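# Place each bottle on its cap-coloured wall ledge

## Task

Put every bottle upright on the wall ledge whose label strip has the same colour as that bottle's cap, so that the bottle's entire base rests on that ledge.

## Robot and tools

The robot has two seven-joint arms, left_arm and right_arm, each ending in a two-finger gripper. The names do not follow image sides.

Frame: one scene frame for both arms. Its origin lies on the plane z = 0, directly under the midpoint between the two arm bases, which sit 0.70 m above it. +x points forward (the way both arms face), +z points up, and left_arm is on the +y side. Positions are in metres and orientations are quaternions written w first (qw, qx, qy, qz). Reported hand poses can be a few centimetres off, more so at long reach. In the gripper's own axes the fingers point along +z and close along y. end_effector_position is the spot between the closed finger pads, just under 1 cm behind the tips. When the fingers close, the tips move about 17 mm further out along +z, mostly while the pads are more than 70 mm apart.

Row layout, used by every moving call: 16 plain numbers. The first 8 are left_arm: x, y, z, qw, qx, qy, qz, opening. The next 8 are right_arm in the same order. All 16 are always required, even when only one arm moves. x, y, z and the quaternion are an absolute pose for that gripper in the scene frame, not an offset. Opening runs from -1 (closed) to +1 (fully open, 0.145 m). It is a command, and sending 0 actually commands half-open. Going from fully open to closed takes about 0.5 s or more.

execute_actions(actions, cameras): actions is a list of actions. Each action is a list of up to 15 rows, one row per 1/30 s control step. If an action has fewer than 15 rows, its last row is held for the remaining steps. Both arms' whole action is refused if any target lies more than 0.6 m, along any of that gripper's current axes, from where the gripper was when the action began. The entire call is refused if any action is malformed or if the first action fails that check against the last reported state. Sending an empty list only returns the state and images. The controller clips commanded orientation to within 32 degrees of the measured orientation at each step, so one action may fall short. The result's "Hand target" shows where each arm is actually headed; command the remainder next time. To keep an orientation unchanged, repeat the same quaternion rather than copying the drifted reported one. To keep an arm still, resend the exact pose it had when it stopped, plus its intended opening. Commanding the measured pose eases any press.

move(target, speed, blend, opening_speed, blocking, cameras): moves each gripper in a straight line from its Hand target to an absolute pose given as one 16-number row, or as a list of up to 15 rows treated as waypoints. The 0.6 m limit does not apply. speed is in m/s, from 0.002 to 1.1, default 0.25; turning is limited to twice that in rad/s. It can be one value or one per waypoint. blend, in metres, rounds off corners at intermediate waypoints. opening_speed is in opening units per second and must be at least 0.2. A move lasts at least 0.5 s and at most 10 s overall. The path ignores obstacles and the other arm. Grippers lag behind the path and can overshoot the speed, especially when an arm is nearly straight. Opening changes on the first target are sent at the start. On later waypoints they are applied on arrival, after everything has come to rest. blocking=false returns after about 0.5 s while the move keeps running; a new move replaces it. The result ends with a "move:" line giving the outcome (done, off_target, moving, held, fault) and any limits. An arm the line does not name is done, meaning within 3 mm and 2 degrees of its target. limits=paced means the pose was clipped; held means a check held steps back. Neither done nor off_target tells you about contact.

wait(seconds 0 to 10): lets time run while each arm holds its last command. stop(): brakes a running move. zoom_image(camera "cam_high" or "cam_low", region [x0,y0,x1,y1] in pixels, at most 504 by 504): gives a closer look at the latest image. read_manual: licence text only. finished_scene(scene): ends the scene for good, and the goal must hold without the robot. Call nothing after it in the same reply.

Results: each gripper's end_effector_position and quat, Joint positions (the last value is the measured finger opening in metres), joint torques (raw and offset; values 3 and 4 wrap at ±28 N m), and grip_measured on the -1..1 scale. To hold an object, command an opening clearly below grip_measured; the squeeze is about 10 N per pad. "Tool commands" lists the present commands. Joint velocities "within noise" means the arm is at rest. Calls that run actions also list positions at sampled steps. Cameras are cam_high and cam_low, each 896x504, with calibration supplied.

Avoid: fast impacts, since speed and pushing past contact both raise force. Avoid dropping bottles or releasing them while they move. Do not knock anything out of the work area, which ends the scene. Never let the arms or grippers touch each other, and never grip the other arm's fingers; the clearance check does not prevent gripper-to-gripper contact. Large wrist turns can swing the elbow. Holding loads, keeping an arm stretched out, or pushing toward an unreachable pose heats the motors. A MOTOR HOT line appears at 85 °C, and at 100 °C the arm faults for 30 to 60 s or more. A loose object may occasionally get nudged by an outside push.

Each tool is called after "Request:" as name(argument=value, ...) on one line, values as JSON.

## Session

Request:
execute_actions(actions=[])

Request:
zoom_image(camera="cam_low", region=[320, 120, 640, 400])

Request:
zoom_image(camera="cam_high", region=[420, 200, 690, 420])

Scene clock: 0.00 s.
left_arm: end_effector_position=(+0.2239, +0.1828, +0.6144) grip_measured=+1.00 end_effector_quat_wxyz=(-0.319, +0.395, -0.515, +0.691) | right_arm: end_effector_position=(+0.4009, -0.1655, +0.3728) grip_measured=+1.00 end_effector_quat_wxyz=(+0.260, +0.265, +0.837, +0.401)
Joint positions: left_arm=[-1.106 0.942 0.535 2.339 -0.48 -0.199 -0.367 0.145] | right_arm=[0.583 0.619 -0.841 0.925 -1.182 -0.496 -0.047 0.145]
Joint velocities: within noise
Joint torques (N m): no reading
Motor temperatures (°C): left_arm=[20 21 22 20 21 23 21] | right_arm=[20 22 22 19 20 19 21]
Hand target: left_arm +0.2239, +0.1828, +0.6144; -0.319, +0.395, -0.515, +0.691 | right_arm +0.4009, -0.1655, +0.3728; +0.260, +0.265, +0.837, +0.401
Tool commands: left_gripper/opening=+1.0 right_gripper/opening=+1.0

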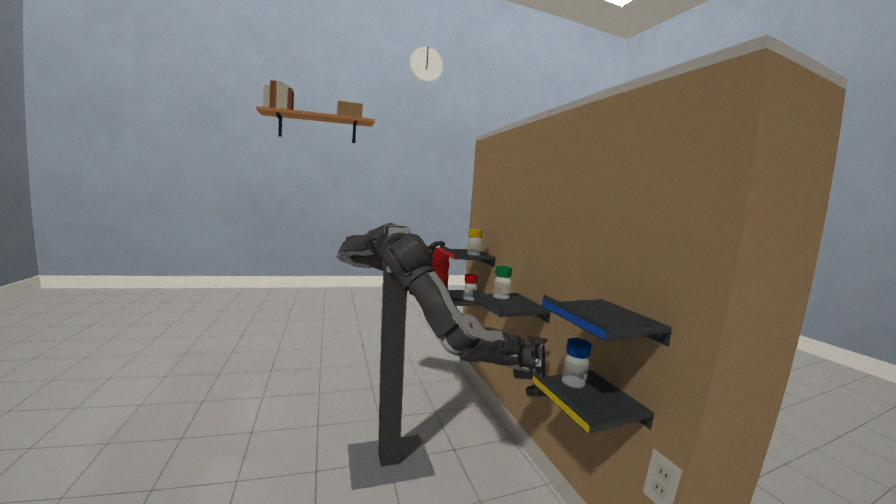

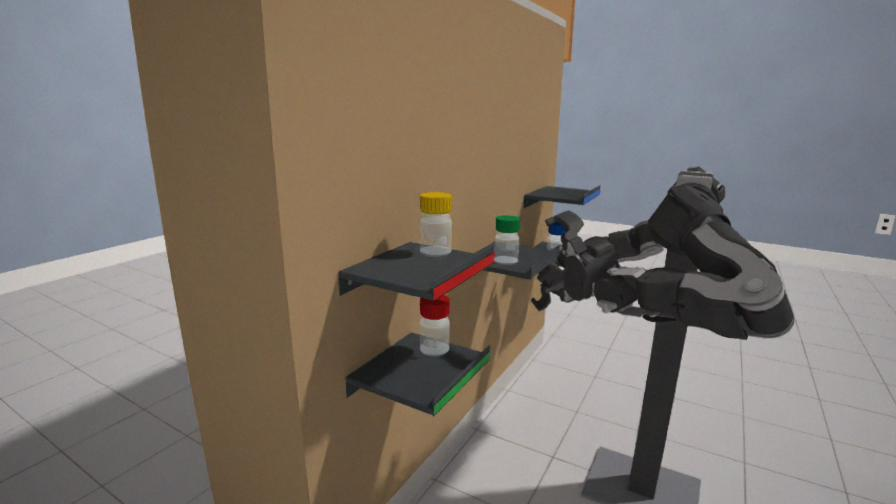

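Scaled by 1.575 from the camera's 896x504 image, which has a finer 1280x720 frame.

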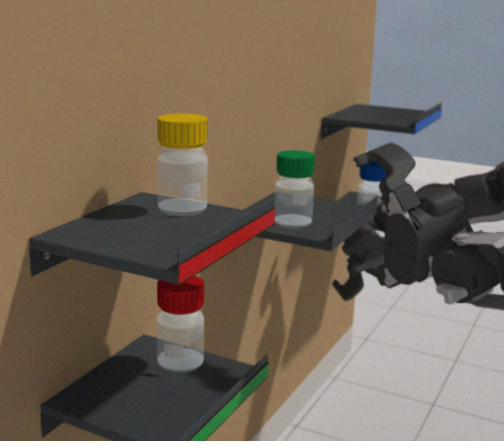

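Scaled by 1.867 from the camera's 896x504 image, which has a finer 1280x720 frame.

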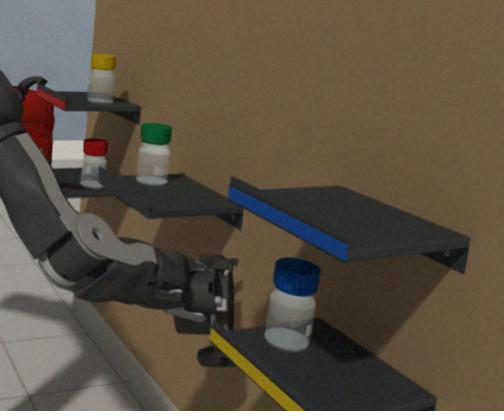

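Request:
move(target=[[0.21,0.22,0.46,0,0.7934,0,0.6088,0.3,0.27,-0.19,0.38,0.260,0.265,0.837,0.401,1],[0.22,0.28,0.49,-0.183,0.683,0.183,0.683,0.3,0.23,-0.26,0.43,0,0.7934,0,0.6088,0.3],[0.265,0.279,0.503,-0.183,0.683,0.183,0.683,0.3,0.265,-0.286,0.503,0.183,0.683,-0.183,0.683,0.3]], speed=0.35)

Request:
zoom_image(camera="cam_low", region=[380, 180, 620, 400])

Request:
zoom_image(camera="cam_high", region=[440, 240, 660, 420])

Scene clock: 64.70 s.
left_arm: end_effector_position=(+0.2654, +0.2787, +0.5066) grip_measured=+0.30 end_effector_quat_wxyz=(-0.182, +0.679, +0.181, +0.688) | right_arm: end_effector_position=(+0.2656, -0.2859, +0.5037) grip_measured=+0.30 end_effector_quat_wxyz=(+0.181, +0.682, -0.182, +0.685)
Joint positions: left_arm=[-0.448 0.267 0.057 2.017 0.261 -0.014 -0.584 0.098] | right_arm=[-0.435 0.63 -0.159 2.002 0.484 -0.154 -0.895 0.098]
Joint velocities: within noise
Joint torques (N m): left_arm=[1.7 1.31 0.18 3.99 -0.13 -0.46 0.03] | right_arm=[1.23 2.76 1.81 3.84 -0.44 -0.12 -0.15]
Motor temperatures (°C): left_arm=[20 21 23 22 21 23 21] | right_arm=[22 23 22 19 20 19 21]
Hand target: left_arm +0.2650, +0.2789, +0.5031; -0.183, +0.683, +0.183, +0.683 | right_arm +0.2650, -0.2860, +0.5029; +0.183, +0.683, -0.183, +0.683
Off the commanded pose: left_arm 0.004 m, 1 deg | right_arm 0.001 m, 0 deg.
move: off_target (left_arm)

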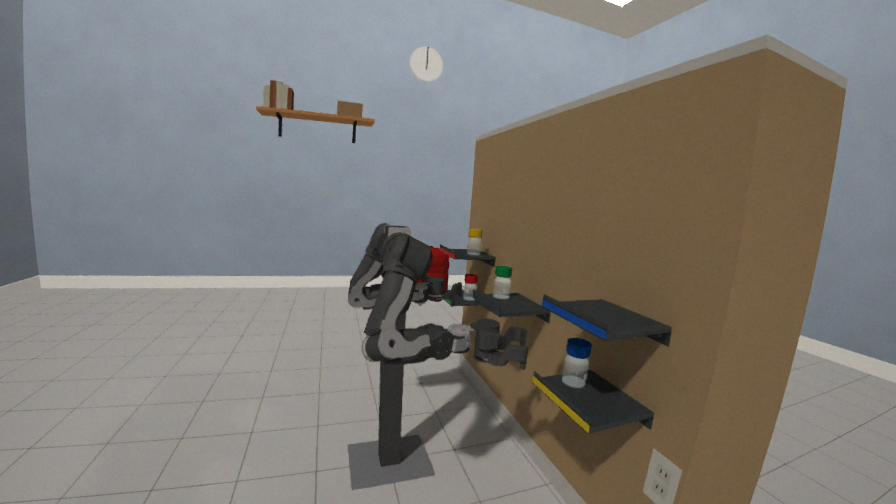

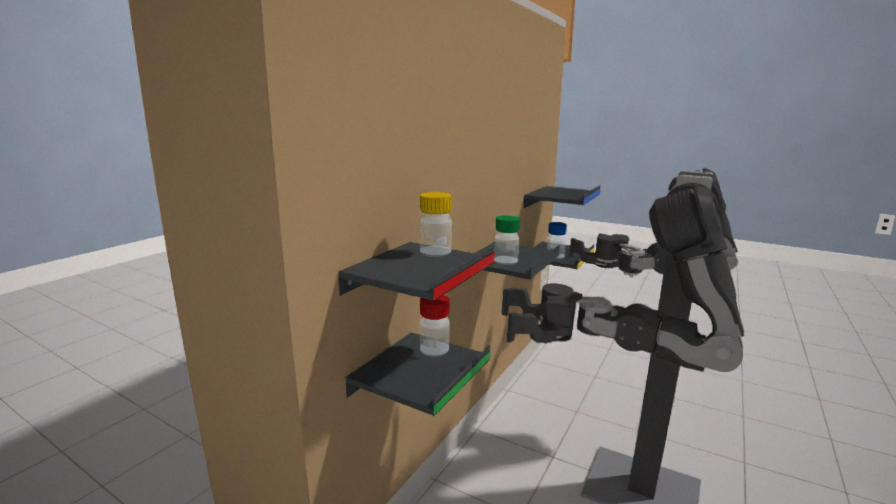

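Scaled by 2.100 from the camera's 896x504 image, which has a finer 1280x720 frame.

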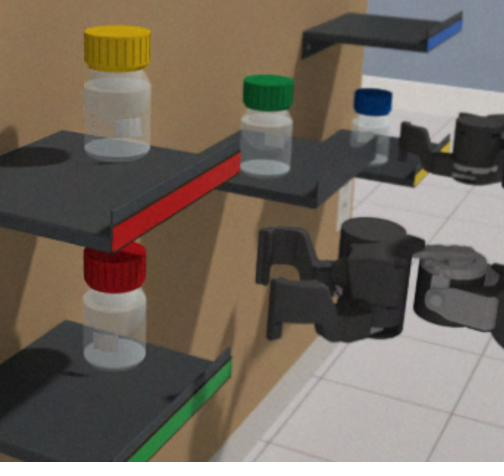

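Scaled by 2.291 from the camera's 896x504 image, which has a finer 1280x720 frame.

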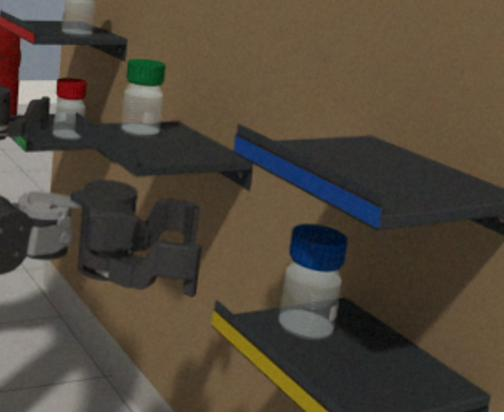

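Request:
move(target=[[0.28,0.285,0.507,-0.183,0.683,0.183,0.683,0.3,0.273,-0.292,0.507,0.183,0.683,-0.183,0.683,0.3],[0.382,0.344,0.506,-0.183,0.683,0.183,0.683,0.3,0.378,-0.352,0.506,0.183,0.683,-0.183,0.683,0.3]], speed=0.13)

Request:
zoom_image(camera="cam_low", region=[380, 180, 620, 400])

Request:
zoom_image(camera="cam_high", region=[440, 240, 660, 420])

Scene clock: 79.33 s.
left_arm: end_effector_position=(+0.3822, +0.3450, +0.5099) grip_measured=+0.30 end_effector_quat_wxyz=(-0.185, +0.679, +0.185, +0.686) | right_arm: end_effector_position=(+0.3778, -0.3540, +0.5085) grip_measured=+0.30 end_effector_quat_wxyz=(+0.186, +0.680, -0.185, +0.684)
Joint positions: left_arm=[0.132 0.418 0.052 1.461 0.405 0.043 -0.437 0.098] | right_arm=[0.134 0.681 -0.217 1.458 0.692 -0.095 -0.627 0.098]
Joint velocities: within noise
Joint torques (N m): left_arm=[5.21 3.63 0.58 4.04 -0.04 -0.67 0.23] | right_arm=[4 4.13 2.09 3.12 -0.21 -0.39 0.16]
Motor temperatures (°C): left_arm=[20 21 23 22 21 24 21] | right_arm=[21 23 22 20 20 19 21]
Hand target: left_arm +0.3819, +0.3440, +0.5059; -0.183, +0.683, +0.183, +0.683 | right_arm +0.3779, -0.3520, +0.5059; +0.183, +0.683, -0.183, +0.683
Off the commanded pose: left_arm 0.004 m, 1 deg | right_arm 0.003 m, 1 deg.
move: off_target (left_arm)

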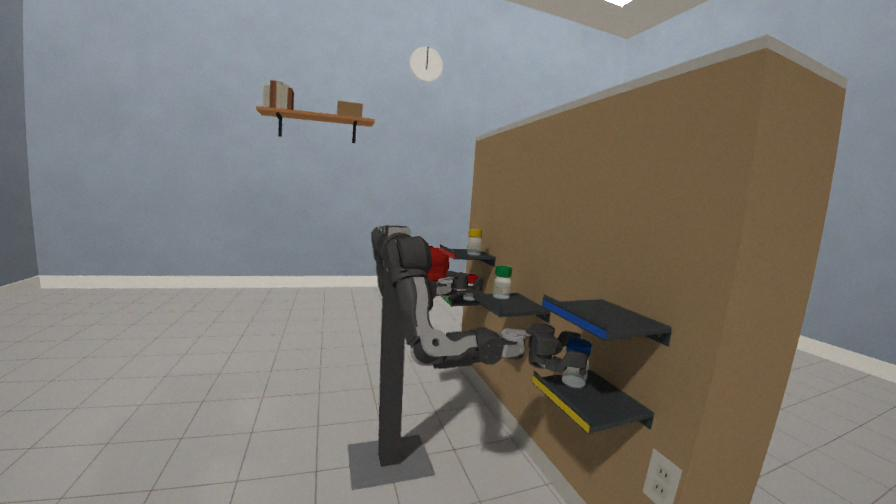

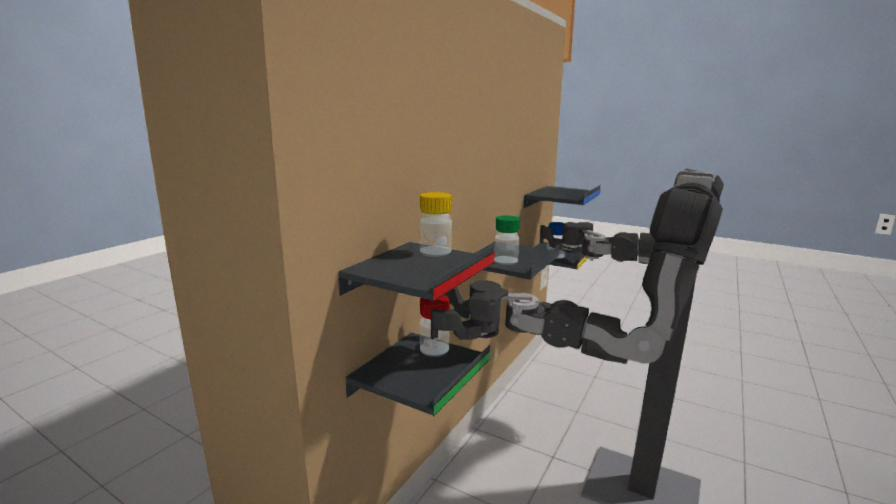

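Scaled by 2.100 from the camera's 896x504 image, which has a finer 1280x720 frame.

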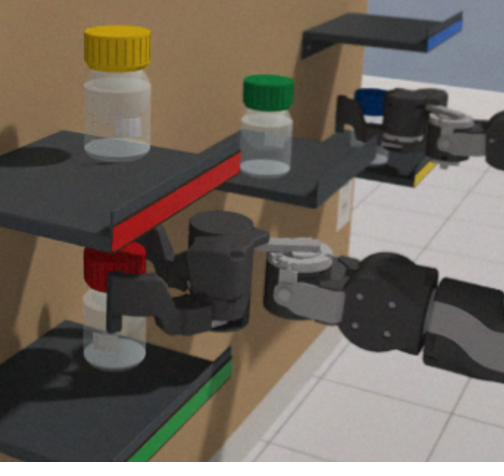

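Scaled by 2.291 from the camera's 896x504 image, which has a finer 1280x720 frame.

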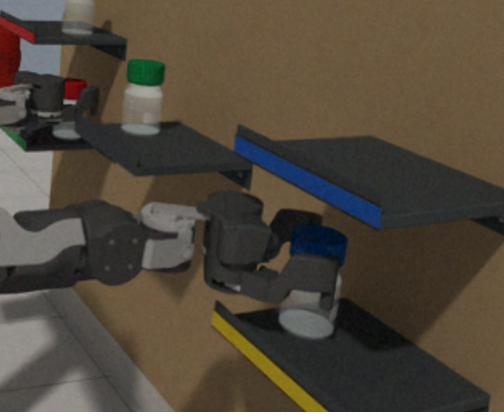

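Request:
move(target=[[0.382,0.344,0.508,-0.183,0.683,0.183,0.683,-0.45,0.378,-0.352,0.508,0.183,0.683,-0.183,0.683,-0.45],[0.382,0.342,0.537,-0.183,0.683,0.183,0.683,-0.45,0.378,-0.35,0.537,0.183,0.683,-0.183,0.683,-0.45],[0.35,0.215,0.545,-0.183,0.683,0.183,0.683,-0.45,0.345,-0.21,0.545,0.1228,0.6964,-0.1228,0.6964,-0.45]], speed=0.17, opening_speed=1.2, blend=[0,0.01,0])

Request:
zoom_image(camera="cam_low", region=[380, 180, 620, 400])

Scene clock: 106.27 s.
left_arm: end_effector_position=(+0.3510, +0.2139, +0.5426) grip_measured=-0.25 end_effector_quat_wxyz=(-0.180, +0.687, +0.182, +0.680) | right_arm: end_effector_position=(+0.3448, -0.2086, +0.5420) grip_measured=-0.28 end_effector_quat_wxyz=(+0.118, +0.701, -0.123, +0.693)
Joint positions: left_arm=[0.046 0.145 -0.213 1.866 0.166 0.313 -0.777 0.057] | right_arm=[0.061 0.552 -0.442 1.951 0.542 0.164 -0.915 0.055]
Joint velocities: within noise
Joint torques (N m): left_arm=[4.92 0.83 0.17 6.41 -0.41 -0.6 -0.01] | right_arm=[4.15 2.57 2.39 4.03 -0.67 -0.27 -0.14]
Motor temperatures (°C): left_arm=[22 22 22 22 21 24 21] | right_arm=[22 23 22 20 20 19 21]
Hand target: left_arm +0.3500, +0.2150, +0.5450; -0.183, +0.683, +0.183, +0.683 | right_arm +0.3450, -0.2099, +0.5450; +0.123, +0.696, -0.123, +0.696
Off the commanded pose: left_arm 0.003 m, 1 deg | right_arm 0.003 m, 1 deg.
move: done

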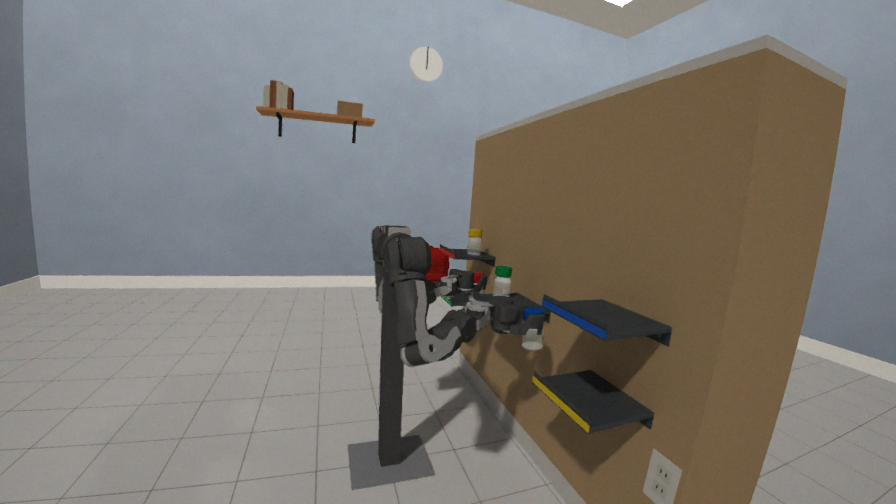

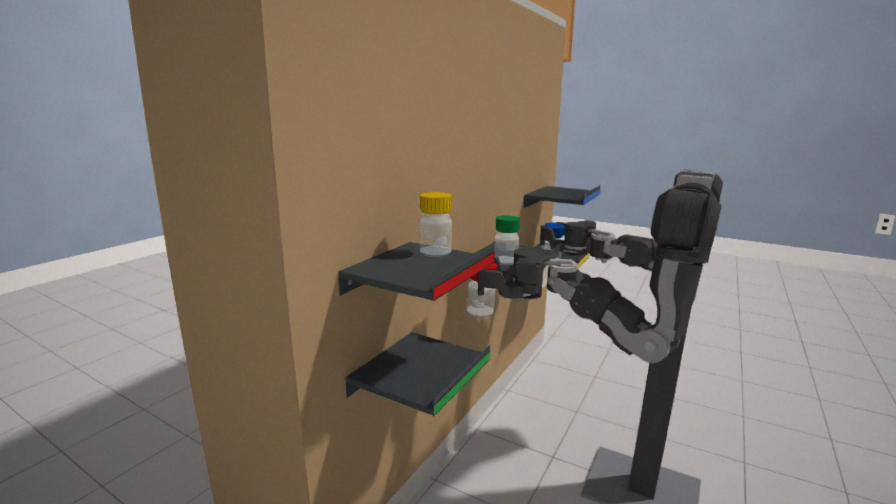

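Scaled by 2.100 from the camera's 896x504 image, which has a finer 1280x720 frame.

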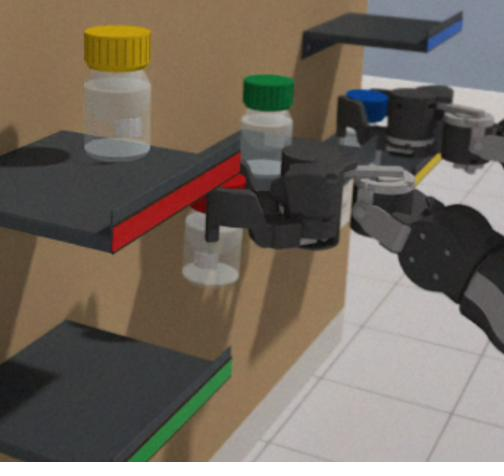

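Request:
move(target=[[0.325,0.205,0.75,-0.0616,0.7044,0.0616,0.7044,-0.45,0.335,-0.205,0.75,0.1228,0.6964,-0.1228,0.6964,-0.45],[0.275,0.28,0.755,0,0.7071,0,0.7071,-0.45,0.355,-0.31,0.75,0.1737,0.6855,-0.1737,0.6855,-0.45],[0.275,0.445,0.75,0,0.7071,0,0.7071,-0.45,0.365,-0.40,0.745,0.1737,0.6855,-0.1737,0.6855,-0.45]], speed=0.2, blend=[0.02,0.03,0])

Request:
zoom_image(camera="cam_low", region=[380, 120, 620, 320])

Request:
zoom_image(camera="cam_high", region=[440, 200, 680, 400])

Scene clock: 129.37 s.
left_arm: end_effector_position=(+0.2747, +0.4469, +0.7464) grip_measured=-0.25 end_effector_quat_wxyz=(+0.000, +0.712, +0.006, +0.702) | right_arm: end_effector_position=(+0.3655, -0.3999, +0.7407) grip_measured=-0.28 end_effector_quat_wxyz=(+0.174, +0.691, -0.174, +0.679)
Joint positions: left_arm=[-0.574 1.189 1.263 1.514 1.141 0.609 0.505 0.057] | right_arm=[0.6 1.301 -0.182 1.732 1.409 0.472 -0.728 0.055]
Joint velocities: within noise
Joint torques (N m): left_arm=[3.07 8.37 2.91 2.39 0.37 -0.84 0.23] | right_arm=[4.52 6.42 5.07 1.37 -0.41 -0.64 0.15]
Motor temperatures (°C): left_arm=[22 21 22 24 22 24 21] | right_arm=[22 23 22 20 20 20 21]
Hand target: left_arm +0.2750, +0.4450, +0.7500; +0.000, +0.707, +0.000, +0.707 | right_arm +0.3649, -0.3999, +0.7450; +0.174, +0.686, -0.174, +0.685
Off the commanded pose: left_arm 0.004 m, 1 deg | right_arm 0.004 m, 1 deg.
move: off_target (left_arm, right_arm)

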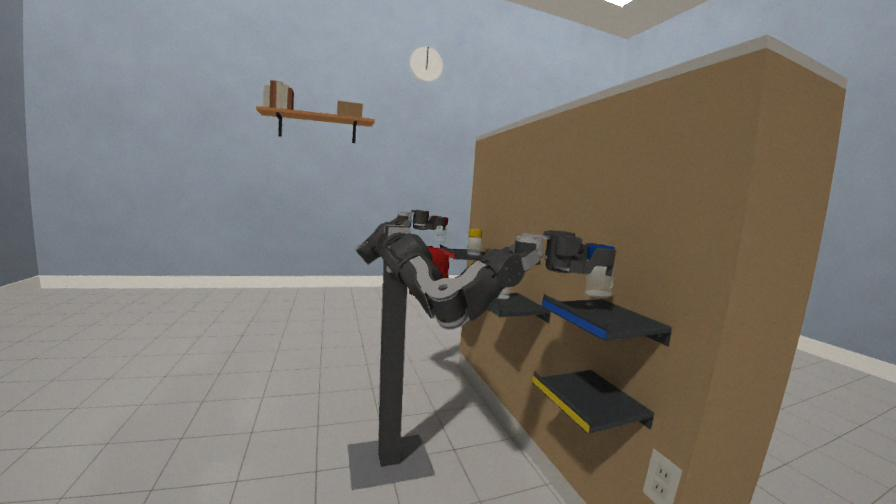

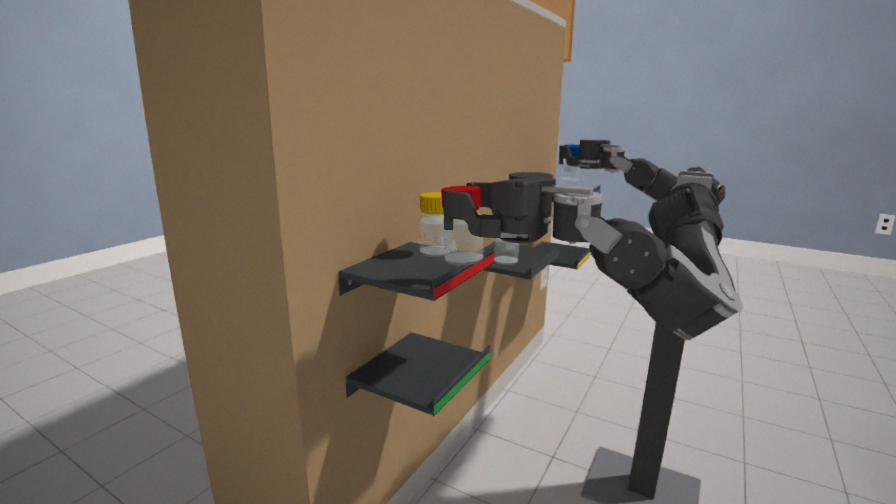

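Scaled by 2.100 from the camera's 896x504 image, which has a finer 1280x720 frame.

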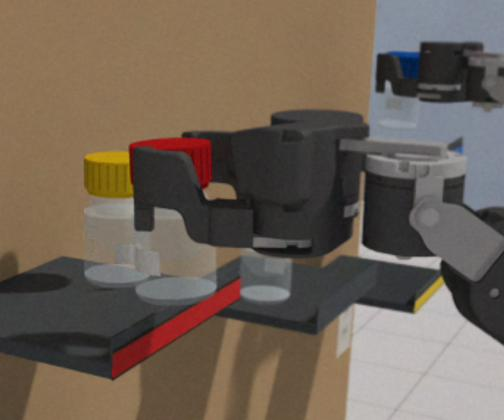

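Scaled by 2.100 from the camera's 896x504 image, which has a finer 1280x720 frame.

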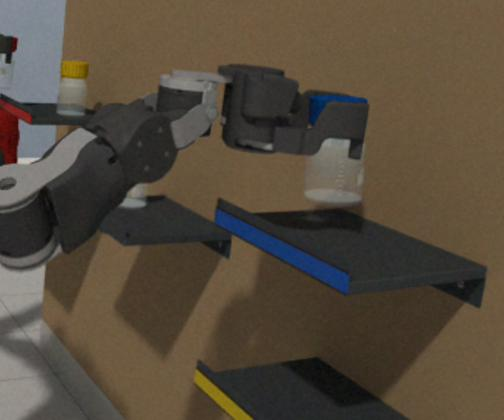

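Request:
move(target=[[0.335,0.445,0.748,0,0.7071,0,0.7071,-0.45,0.365,-0.40,0.735,0.1737,0.6855,-0.1737,0.6855,-0.45],[0.335,0.445,0.715,0,0.7071,0,0.7071,-0.45,0.365,-0.40,0.715,0.1737,0.6855,-0.1737,0.6855,-0.45],[0.335,0.445,0.696,0,0.7071,0,0.7071,-0.45,0.365,-0.40,0.696,0.1737,0.6855,-0.1737,0.6855,-0.45]], speed=[0.12,0.1,0.03])

Request:
zoom_image(camera="cam_low", region=[380, 120, 620, 320])

Request:
zoom_image(camera="cam_high", region=[440, 200, 680, 400])

Scene clock: 145.03 s.
left_arm: end_effector_position=(+0.3352, +0.4439, +0.7079) grip_measured=-0.25 end_effector_quat_wxyz=(-0.001, +0.692, -0.004, +0.722) | right_arm: end_effector_position=(+0.3645, -0.4005, +0.7008) grip_measured=-0.28 end_effector_quat_wxyz=(+0.176, +0.679, -0.174, +0.691)
Joint positions: left_arm=[-0.551 1.352 0.821 1.365 1.341 0.168 0.374 0.057] | right_arm=[0.321 1.341 -0.134 1.758 1.377 0.214 -0.716 0.055]
Joint velocities: within noise
Joint torques (N m): left_arm=[1.38 6.58 1.95 1.73 0.07 0.16 0.02] | right_arm=[2.65 6.58 4.03 1.07 0.01 -0.14 0.07]
Motor temperatures (°C): left_arm=[21 24 23 23 22 25 21] | right_arm=[22 23 23 20 20 20 21]
Hand target: left_arm +0.3348, +0.4449, +0.6960; +0.000, +0.707, +0.000, +0.707 | right_arm +0.3650, -0.3999, +0.6959; +0.174, +0.686, -0.174, +0.685
Off the commanded pose: left_arm 0.012 m, 2 deg | right_arm 0.005 m, 1 deg.
move: off_target (left_arm, right_arm)

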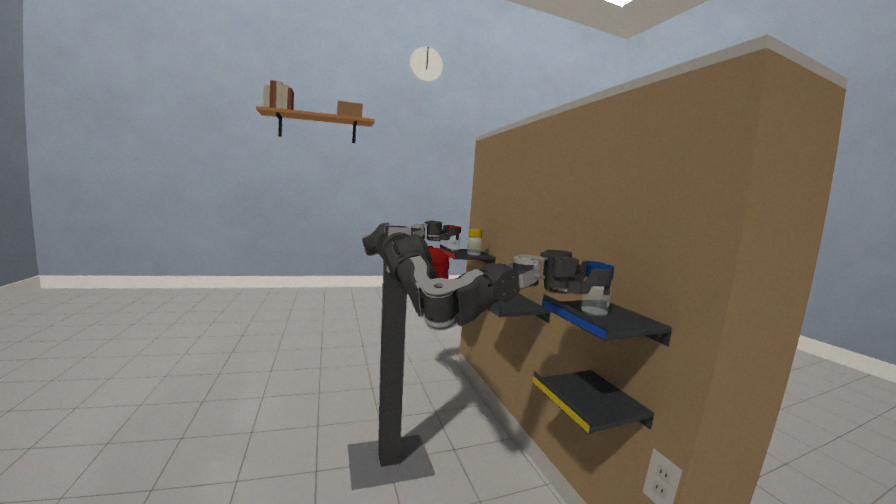

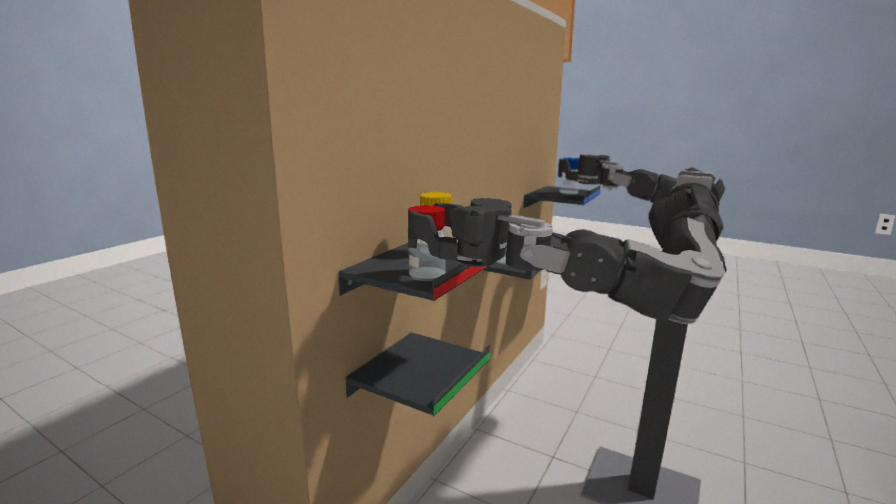

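Scaled by 2.100 from the camera's 896x504 image, which has a finer 1280x720 frame.

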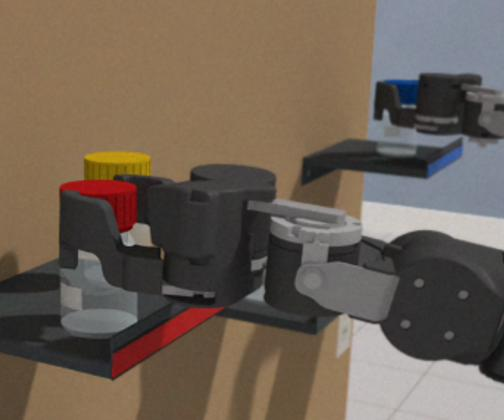

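Scaled by 2.100 from the camera's 896x504 image, which has a finer 1280x720 frame.

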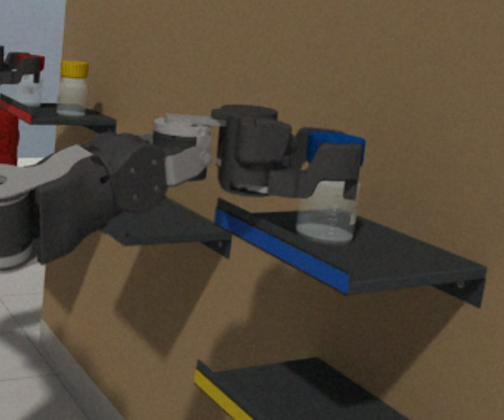

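Request:
move(target=[[0.335,0.445,0.707,0,0.7071,0,0.7071,-0.45,0.365,-0.40,0.70,0.1737,0.6855,-0.1737,0.6855,-0.45],[0.335,0.445,0.707,0,0.7071,0,0.7071,0.1,0.365,-0.40,0.70,0.1737,0.6855,-0.1737,0.6855,0.3],[0.235,0.443,0.717,0,0.7071,0,0.7071,0.1,0.268,-0.348,0.705,0.1737,0.6855,-0.1737,0.6855,0.3]], speed=0.17, opening_speed=1.2)

Request:
zoom_image(camera="cam_low", region=[380, 120, 620, 320])

Request:
zoom_image(camera="cam_high", region=[440, 200, 680, 400])

Scene clock: 166.67 s.
left_arm: end_effector_position=(+0.2348, +0.4444, +0.7172) grip_measured=+0.10 end_effector_quat_wxyz=(-0.003, +0.706, +0.002, +0.708) | right_arm: end_effector_position=(+0.2686, -0.3473, +0.7046) grip_measured=+0.30 end_effector_quat_wxyz=(+0.172, +0.686, -0.173, +0.686)
Joint positions: left_arm=[-0.799 0.994 1.406 1.629 1.158 0.498 0.582 0.083] | right_arm=[-0.442 1.043 0.793 2.336 1.396 0.523 -0.895 0.098]
Joint velocities: within noise
Joint torques (N m): left_arm=[0.28 6.34 2.92 2.33 0.45 -0.42 0.23] | right_arm=[1.73 5.1 3.82 1.32 -0.24 -0.13 -0.14]
Motor temperatures (°C): left_arm=[21 24 23 22 21 24 21] | right_arm=[22 24 23 20 20 20 21]
Hand target: left_arm +0.2350, +0.4430, +0.7170; +0.000, +0.707, +0.000, +0.707 | right_arm +0.2680, -0.3481, +0.7050; +0.174, +0.685, -0.174, +0.685
Off the commanded pose: left_arm 0.001 m, 0 deg | right_arm 0.001 m, 0 deg.
move: done

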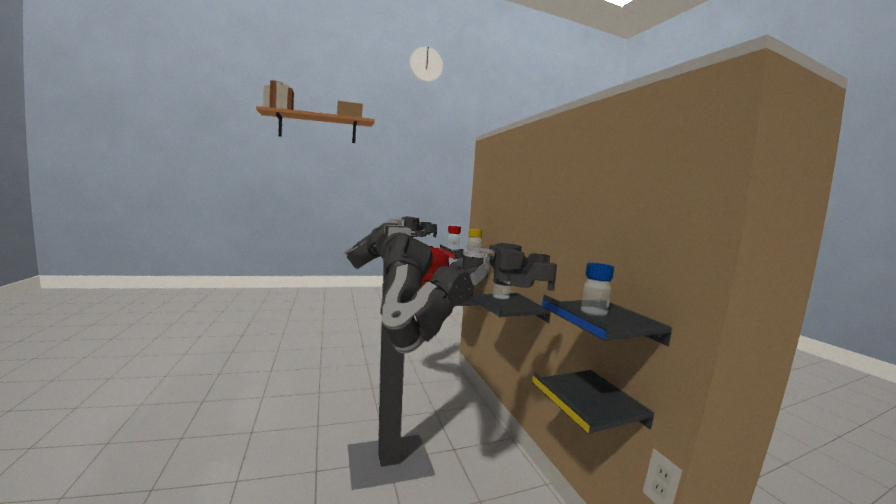

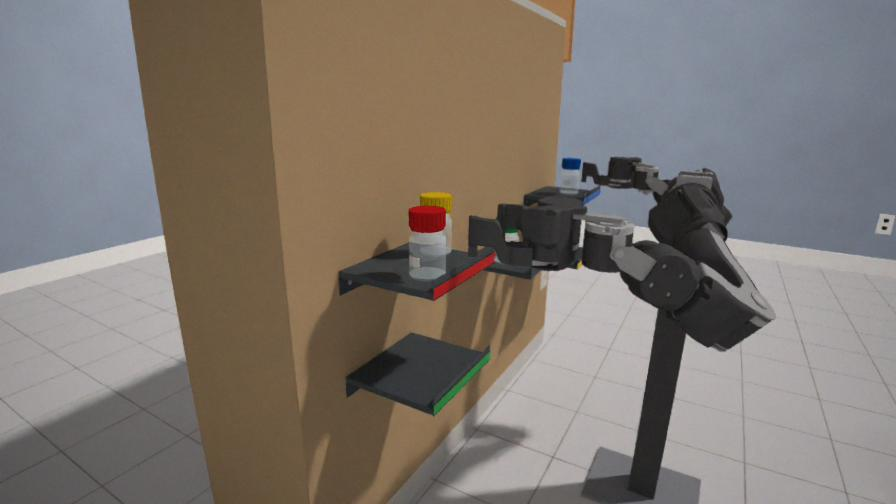

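Scaled by 2.100 from the camera's 896x504 image, which has a finer 1280x720 frame.

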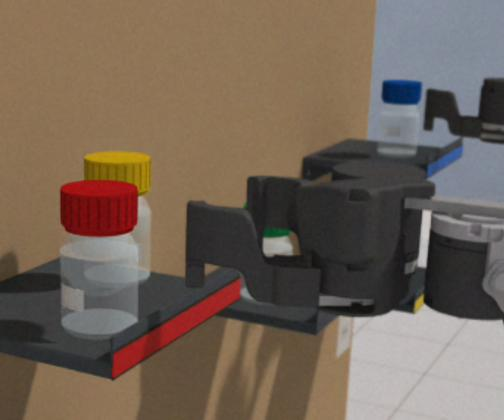

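Scaled by 2.100 from the camera's 896x504 image, which has a finer 1280x720 frame.

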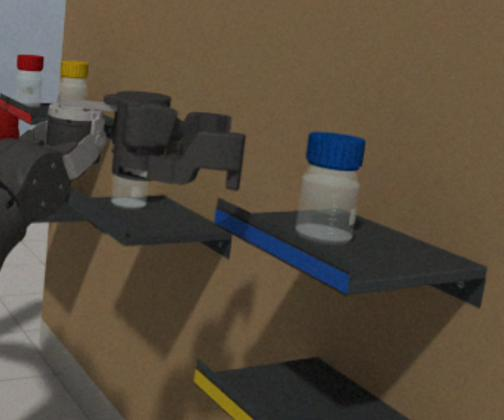

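Request:
move(target=[[0.22,0.31,0.60,0,0.7071,0,0.7071,0.1,0.23,-0.28,0.55,0,0.7500,0,0.6614,0.3],[0.24,0.25,0.55,-0.1228,0.6964,0.1228,0.6964,0.3,0.23,-0.26,0.45,0,0.7934,0,0.6088,-0.2],[0.30,0.17,0.60,0.0923,0.7011,-0.0923,0.7011,0.3,0.28,-0.20,0.48,0,0.766,0,0.643,-0.2],[0.293,0.105,0.60,0.2126,0.6744,-0.2126,0.6744,0.3,0.30,-0.19,0.57,0,0.7071,0,0.7071,-0.2]], speed=0.22, opening_speed=1.0)

Request:
zoom_image(camera="cam_low", region=[420, 150, 640, 320])

Scene clock: 188.23 s.
left_arm: end_effector_position=(+0.2928, +0.1055, +0.6017) grip_measured=+0.30 end_effector_quat_wxyz=(+0.210, +0.673, -0.211, +0.677) | right_arm: end_effector_position=(+0.3001, -0.1885, +0.5706) grip_measured=-0.20 end_effector_quat_wxyz=(-0.002, +0.706, +0.003, +0.709)
Joint positions: left_arm=[-0.133 0.548 0 2.238 0.604 0.428 0.243 0.098] | right_arm=[-0.315 0.506 -0.037 2.241 0.481 0.26 -0.337 0.061]
Joint velocities: within noise
Joint torques (N m): left_arm=[3.55 2.84 0.59 3.07 0.29 -0.67 0.22] | right_arm=[1.52 1.91 2.35 3.95 0 -0.31 -0.16]
Motor temperatures (°C): left_arm=[21 24 24 22 21 24 21] | right_arm=[21 24 23 20 20 20 21]
Hand target: left_arm +0.2930, +0.1050, +0.6000; +0.213, +0.674, -0.212, +0.674 | right_arm +0.3000, -0.1900, +0.5700; +0.000, +0.707, +0.000, +0.707
Off the commanded pose: left_arm 0.002 m, 0 deg | right_arm 0.002 m, 0 deg.
move: done

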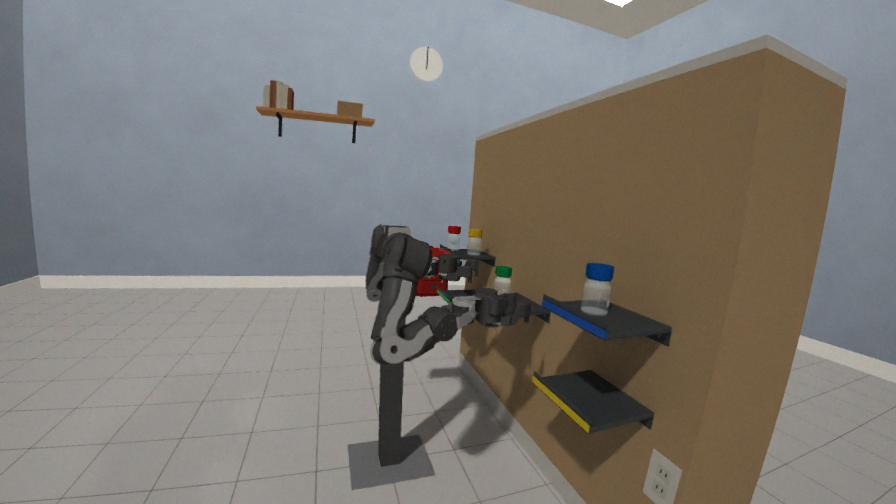

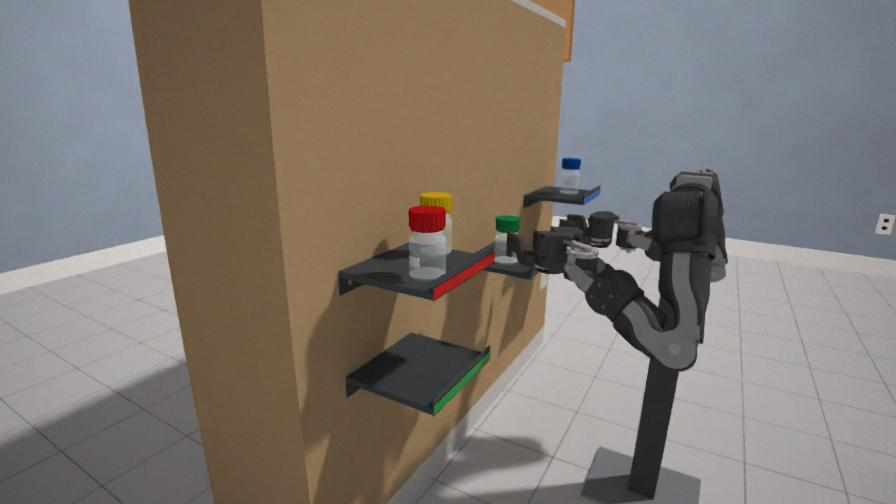

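Scaled by 2.291 from the camera's 896x504 image, which has a finer 1280x720 frame.

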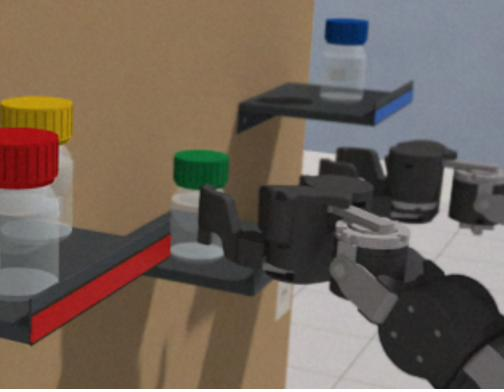

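Request:
move(target=[[0.376,0.0475,0.60,0.2126,0.6744,-0.2126,0.6744,0.3,0.30,-0.19,0.57,0,0.7071,0,0.7071,-0.2]], speed=0.13)

Request:
zoom_image(camera="cam_low", region=[420, 150, 640, 320])

Request:
zoom_image(camera="cam_high", region=[440, 220, 600, 340])

Scene clock: 200.40 s.
left_arm: end_effector_position=(+0.3753, +0.0466, +0.6030) grip_measured=+0.30 end_effector_quat_wxyz=(+0.215, +0.671, -0.215, +0.676) | right_arm: end_effector_position=(+0.3001, -0.1885, +0.5706) grip_measured=-0.20 end_effector_quat_wxyz=(-0.002, +0.706, +0.003, +0.709)
Joint positions: left_arm=[0.345 0.33 -0.331 1.863 0.467 0.48 0.163 0.098] | right_arm=[-0.315 0.506 -0.037 2.241 0.481 0.26 -0.337 0.061]
Joint velocities: within noise
Joint torques (N m): left_arm=[5.95 0.65 1.03 3.62 0.15 -0.66 -0.01] | right_arm=[1.54 1.91 2.35 3.9 -0.01 -0.3 -0.16]
Motor temperatures (°C): left_arm=[21 23 23 22 21 24 21] | right_arm=[21 23 23 20 20 20 21]
Hand target: left_arm +0.3759, +0.0475, +0.6001; +0.213, +0.674, -0.213, +0.674 | right_arm +0.3000, -0.1900, +0.5700; +0.000, +0.707, +0.000, +0.707
Off the commanded pose: left_arm 0.003 m, 1 deg | right_arm 0.002 m, 0 deg.
move: done

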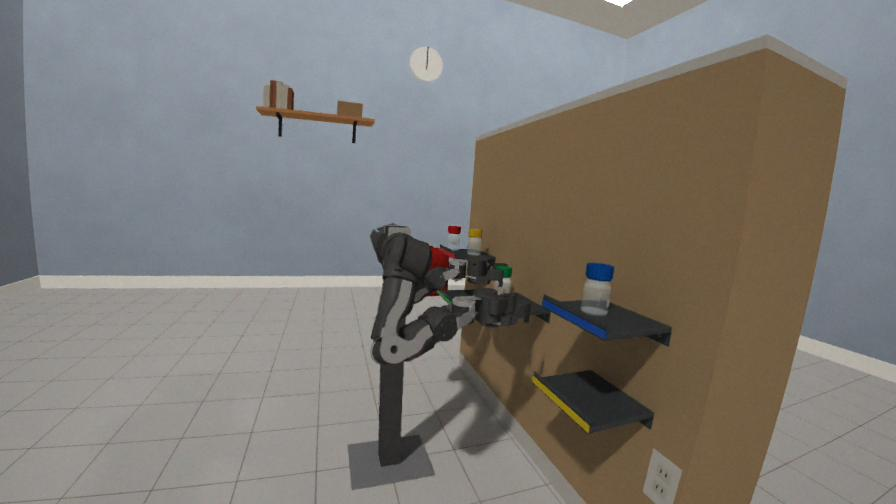

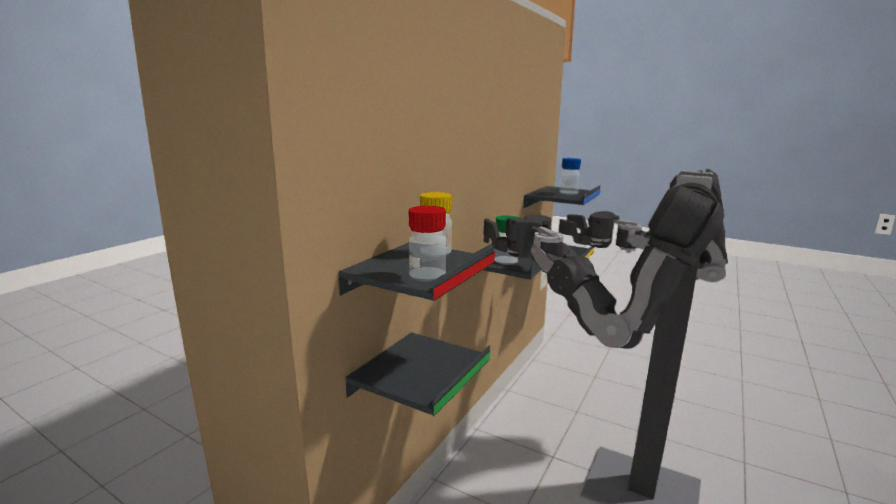

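Scaled by 2.291 from the camera's 896x504 image, which has a finer 1280x720 frame.

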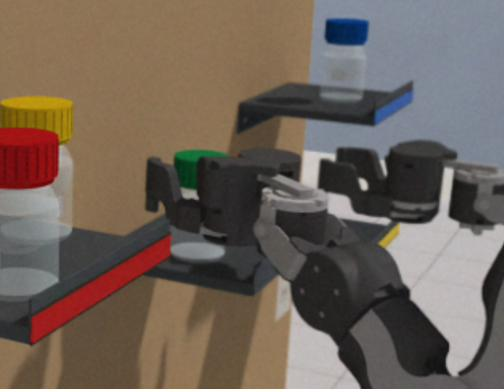

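Scaled by 3.150 from the camera's 896x504 image, which has a finer 1280x720 frame.

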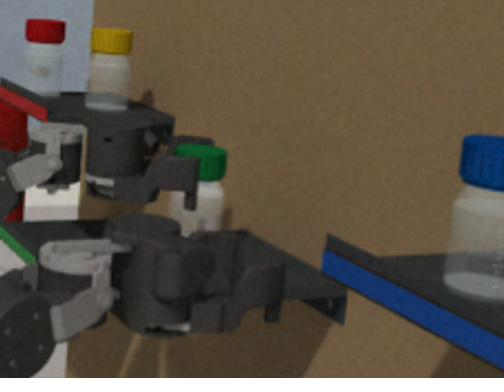

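Request:
move(target=[[0.376,0.0475,0.602,0.2126,0.6744,-0.2126,0.6744,-0.45,0.30,-0.19,0.57,0,0.7071,0,0.7071,-0.2],[0.372,0.05,0.645,0.2126,0.6744,-0.2126,0.6744,-0.45,0.30,-0.19,0.57,0,0.7071,0,0.7071,-0.2],[0.335,0.205,0.64,0,0.7071,0,0.7071,-0.45,0.30,-0.19,0.57,0,0.7071,0,0.7071,-0.2],[0.34,0.20,0.545,-0.1228,0.6964,0.1228,0.6964,-0.45,0.30,-0.19,0.57,0,0.7071,0,0.7071,-0.2]], speed=0.18, opening_speed=1.2, blend=[0,0.02,0.03,0])

Request:
zoom_image(camera="cam_low", region=[340, 150, 620, 420])

Scene clock: 229.73 s.
left_arm: end_effector_position=(+0.3400, +0.1987, +0.5435) grip_measured=-0.25 end_effector_quat_wxyz=(-0.120, +0.700, +0.121, +0.693) | right_arm: end_effector_position=(+0.3001, -0.1885, +0.5706) grip_measured=-0.20 end_effector_quat_wxyz=(-0.002, +0.706, +0.003, +0.709)
Joint positions: left_arm=[-0.085 0.014 -0.058 1.975 0.013 0.328 -0.405 0.057] | right_arm=[-0.315 0.506 -0.037 2.241 0.481 0.26 -0.337 0.061]
Joint velocities: within noise
Joint torques (N m): left_arm=[4.63 0.09 -0.25 5.04 -0.19 -0.94 -0.03] | right_arm=[1.52 1.81 2.22 3.88 -0.02 -0.32 -0.13]
Motor temperatures (°C): left_arm=[22 22 23 22 21 25 21] | right_arm=[21 23 23 21 20 20 21]
Hand target: left_arm +0.3400, +0.2000, +0.5451; -0.123, +0.696, +0.123, +0.696 | right_arm +0.3000, -0.1900, +0.5700; +0.000, +0.707, +0.000, +0.707
Off the commanded pose: left_arm 0.002 m, 1 deg | right_arm 0.002 m, 0 deg.
move: done

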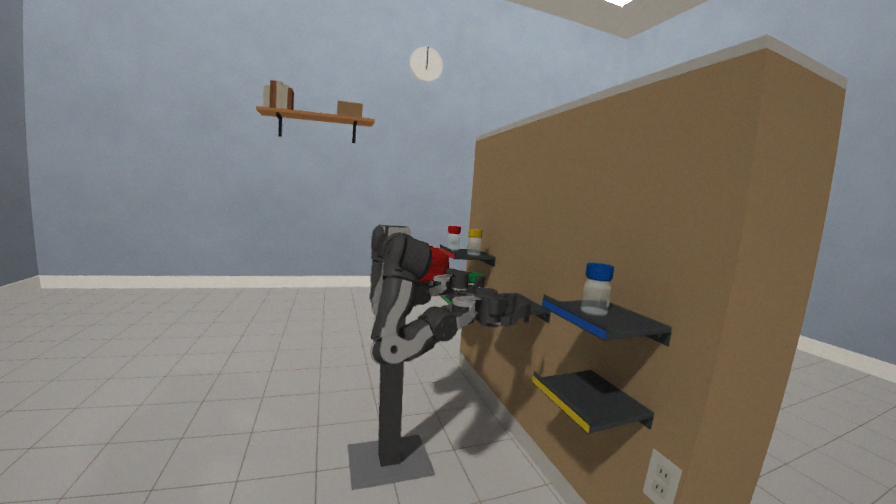

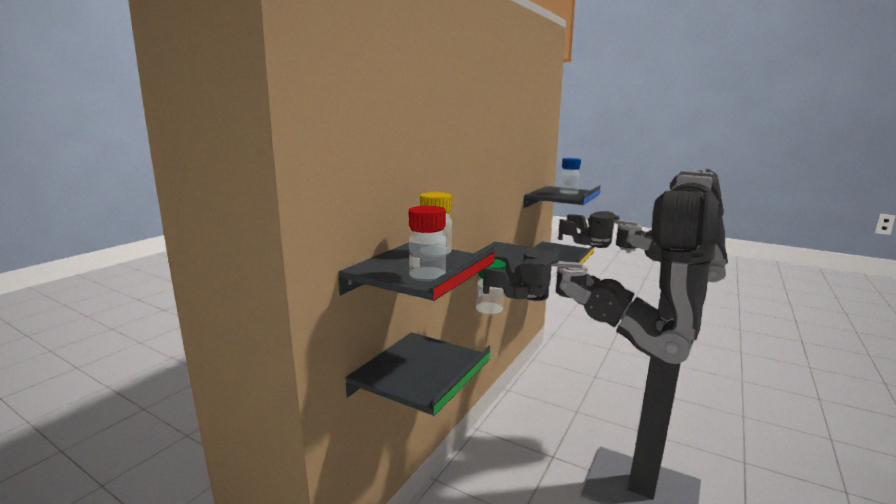

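Scaled by 1.800 from the camera's 896x504 image, which has a finer 1280x720 frame.

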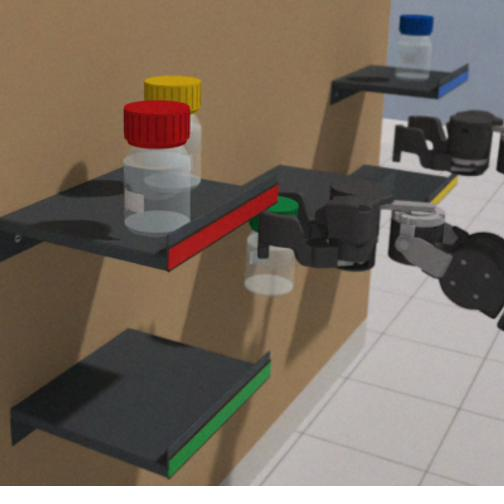

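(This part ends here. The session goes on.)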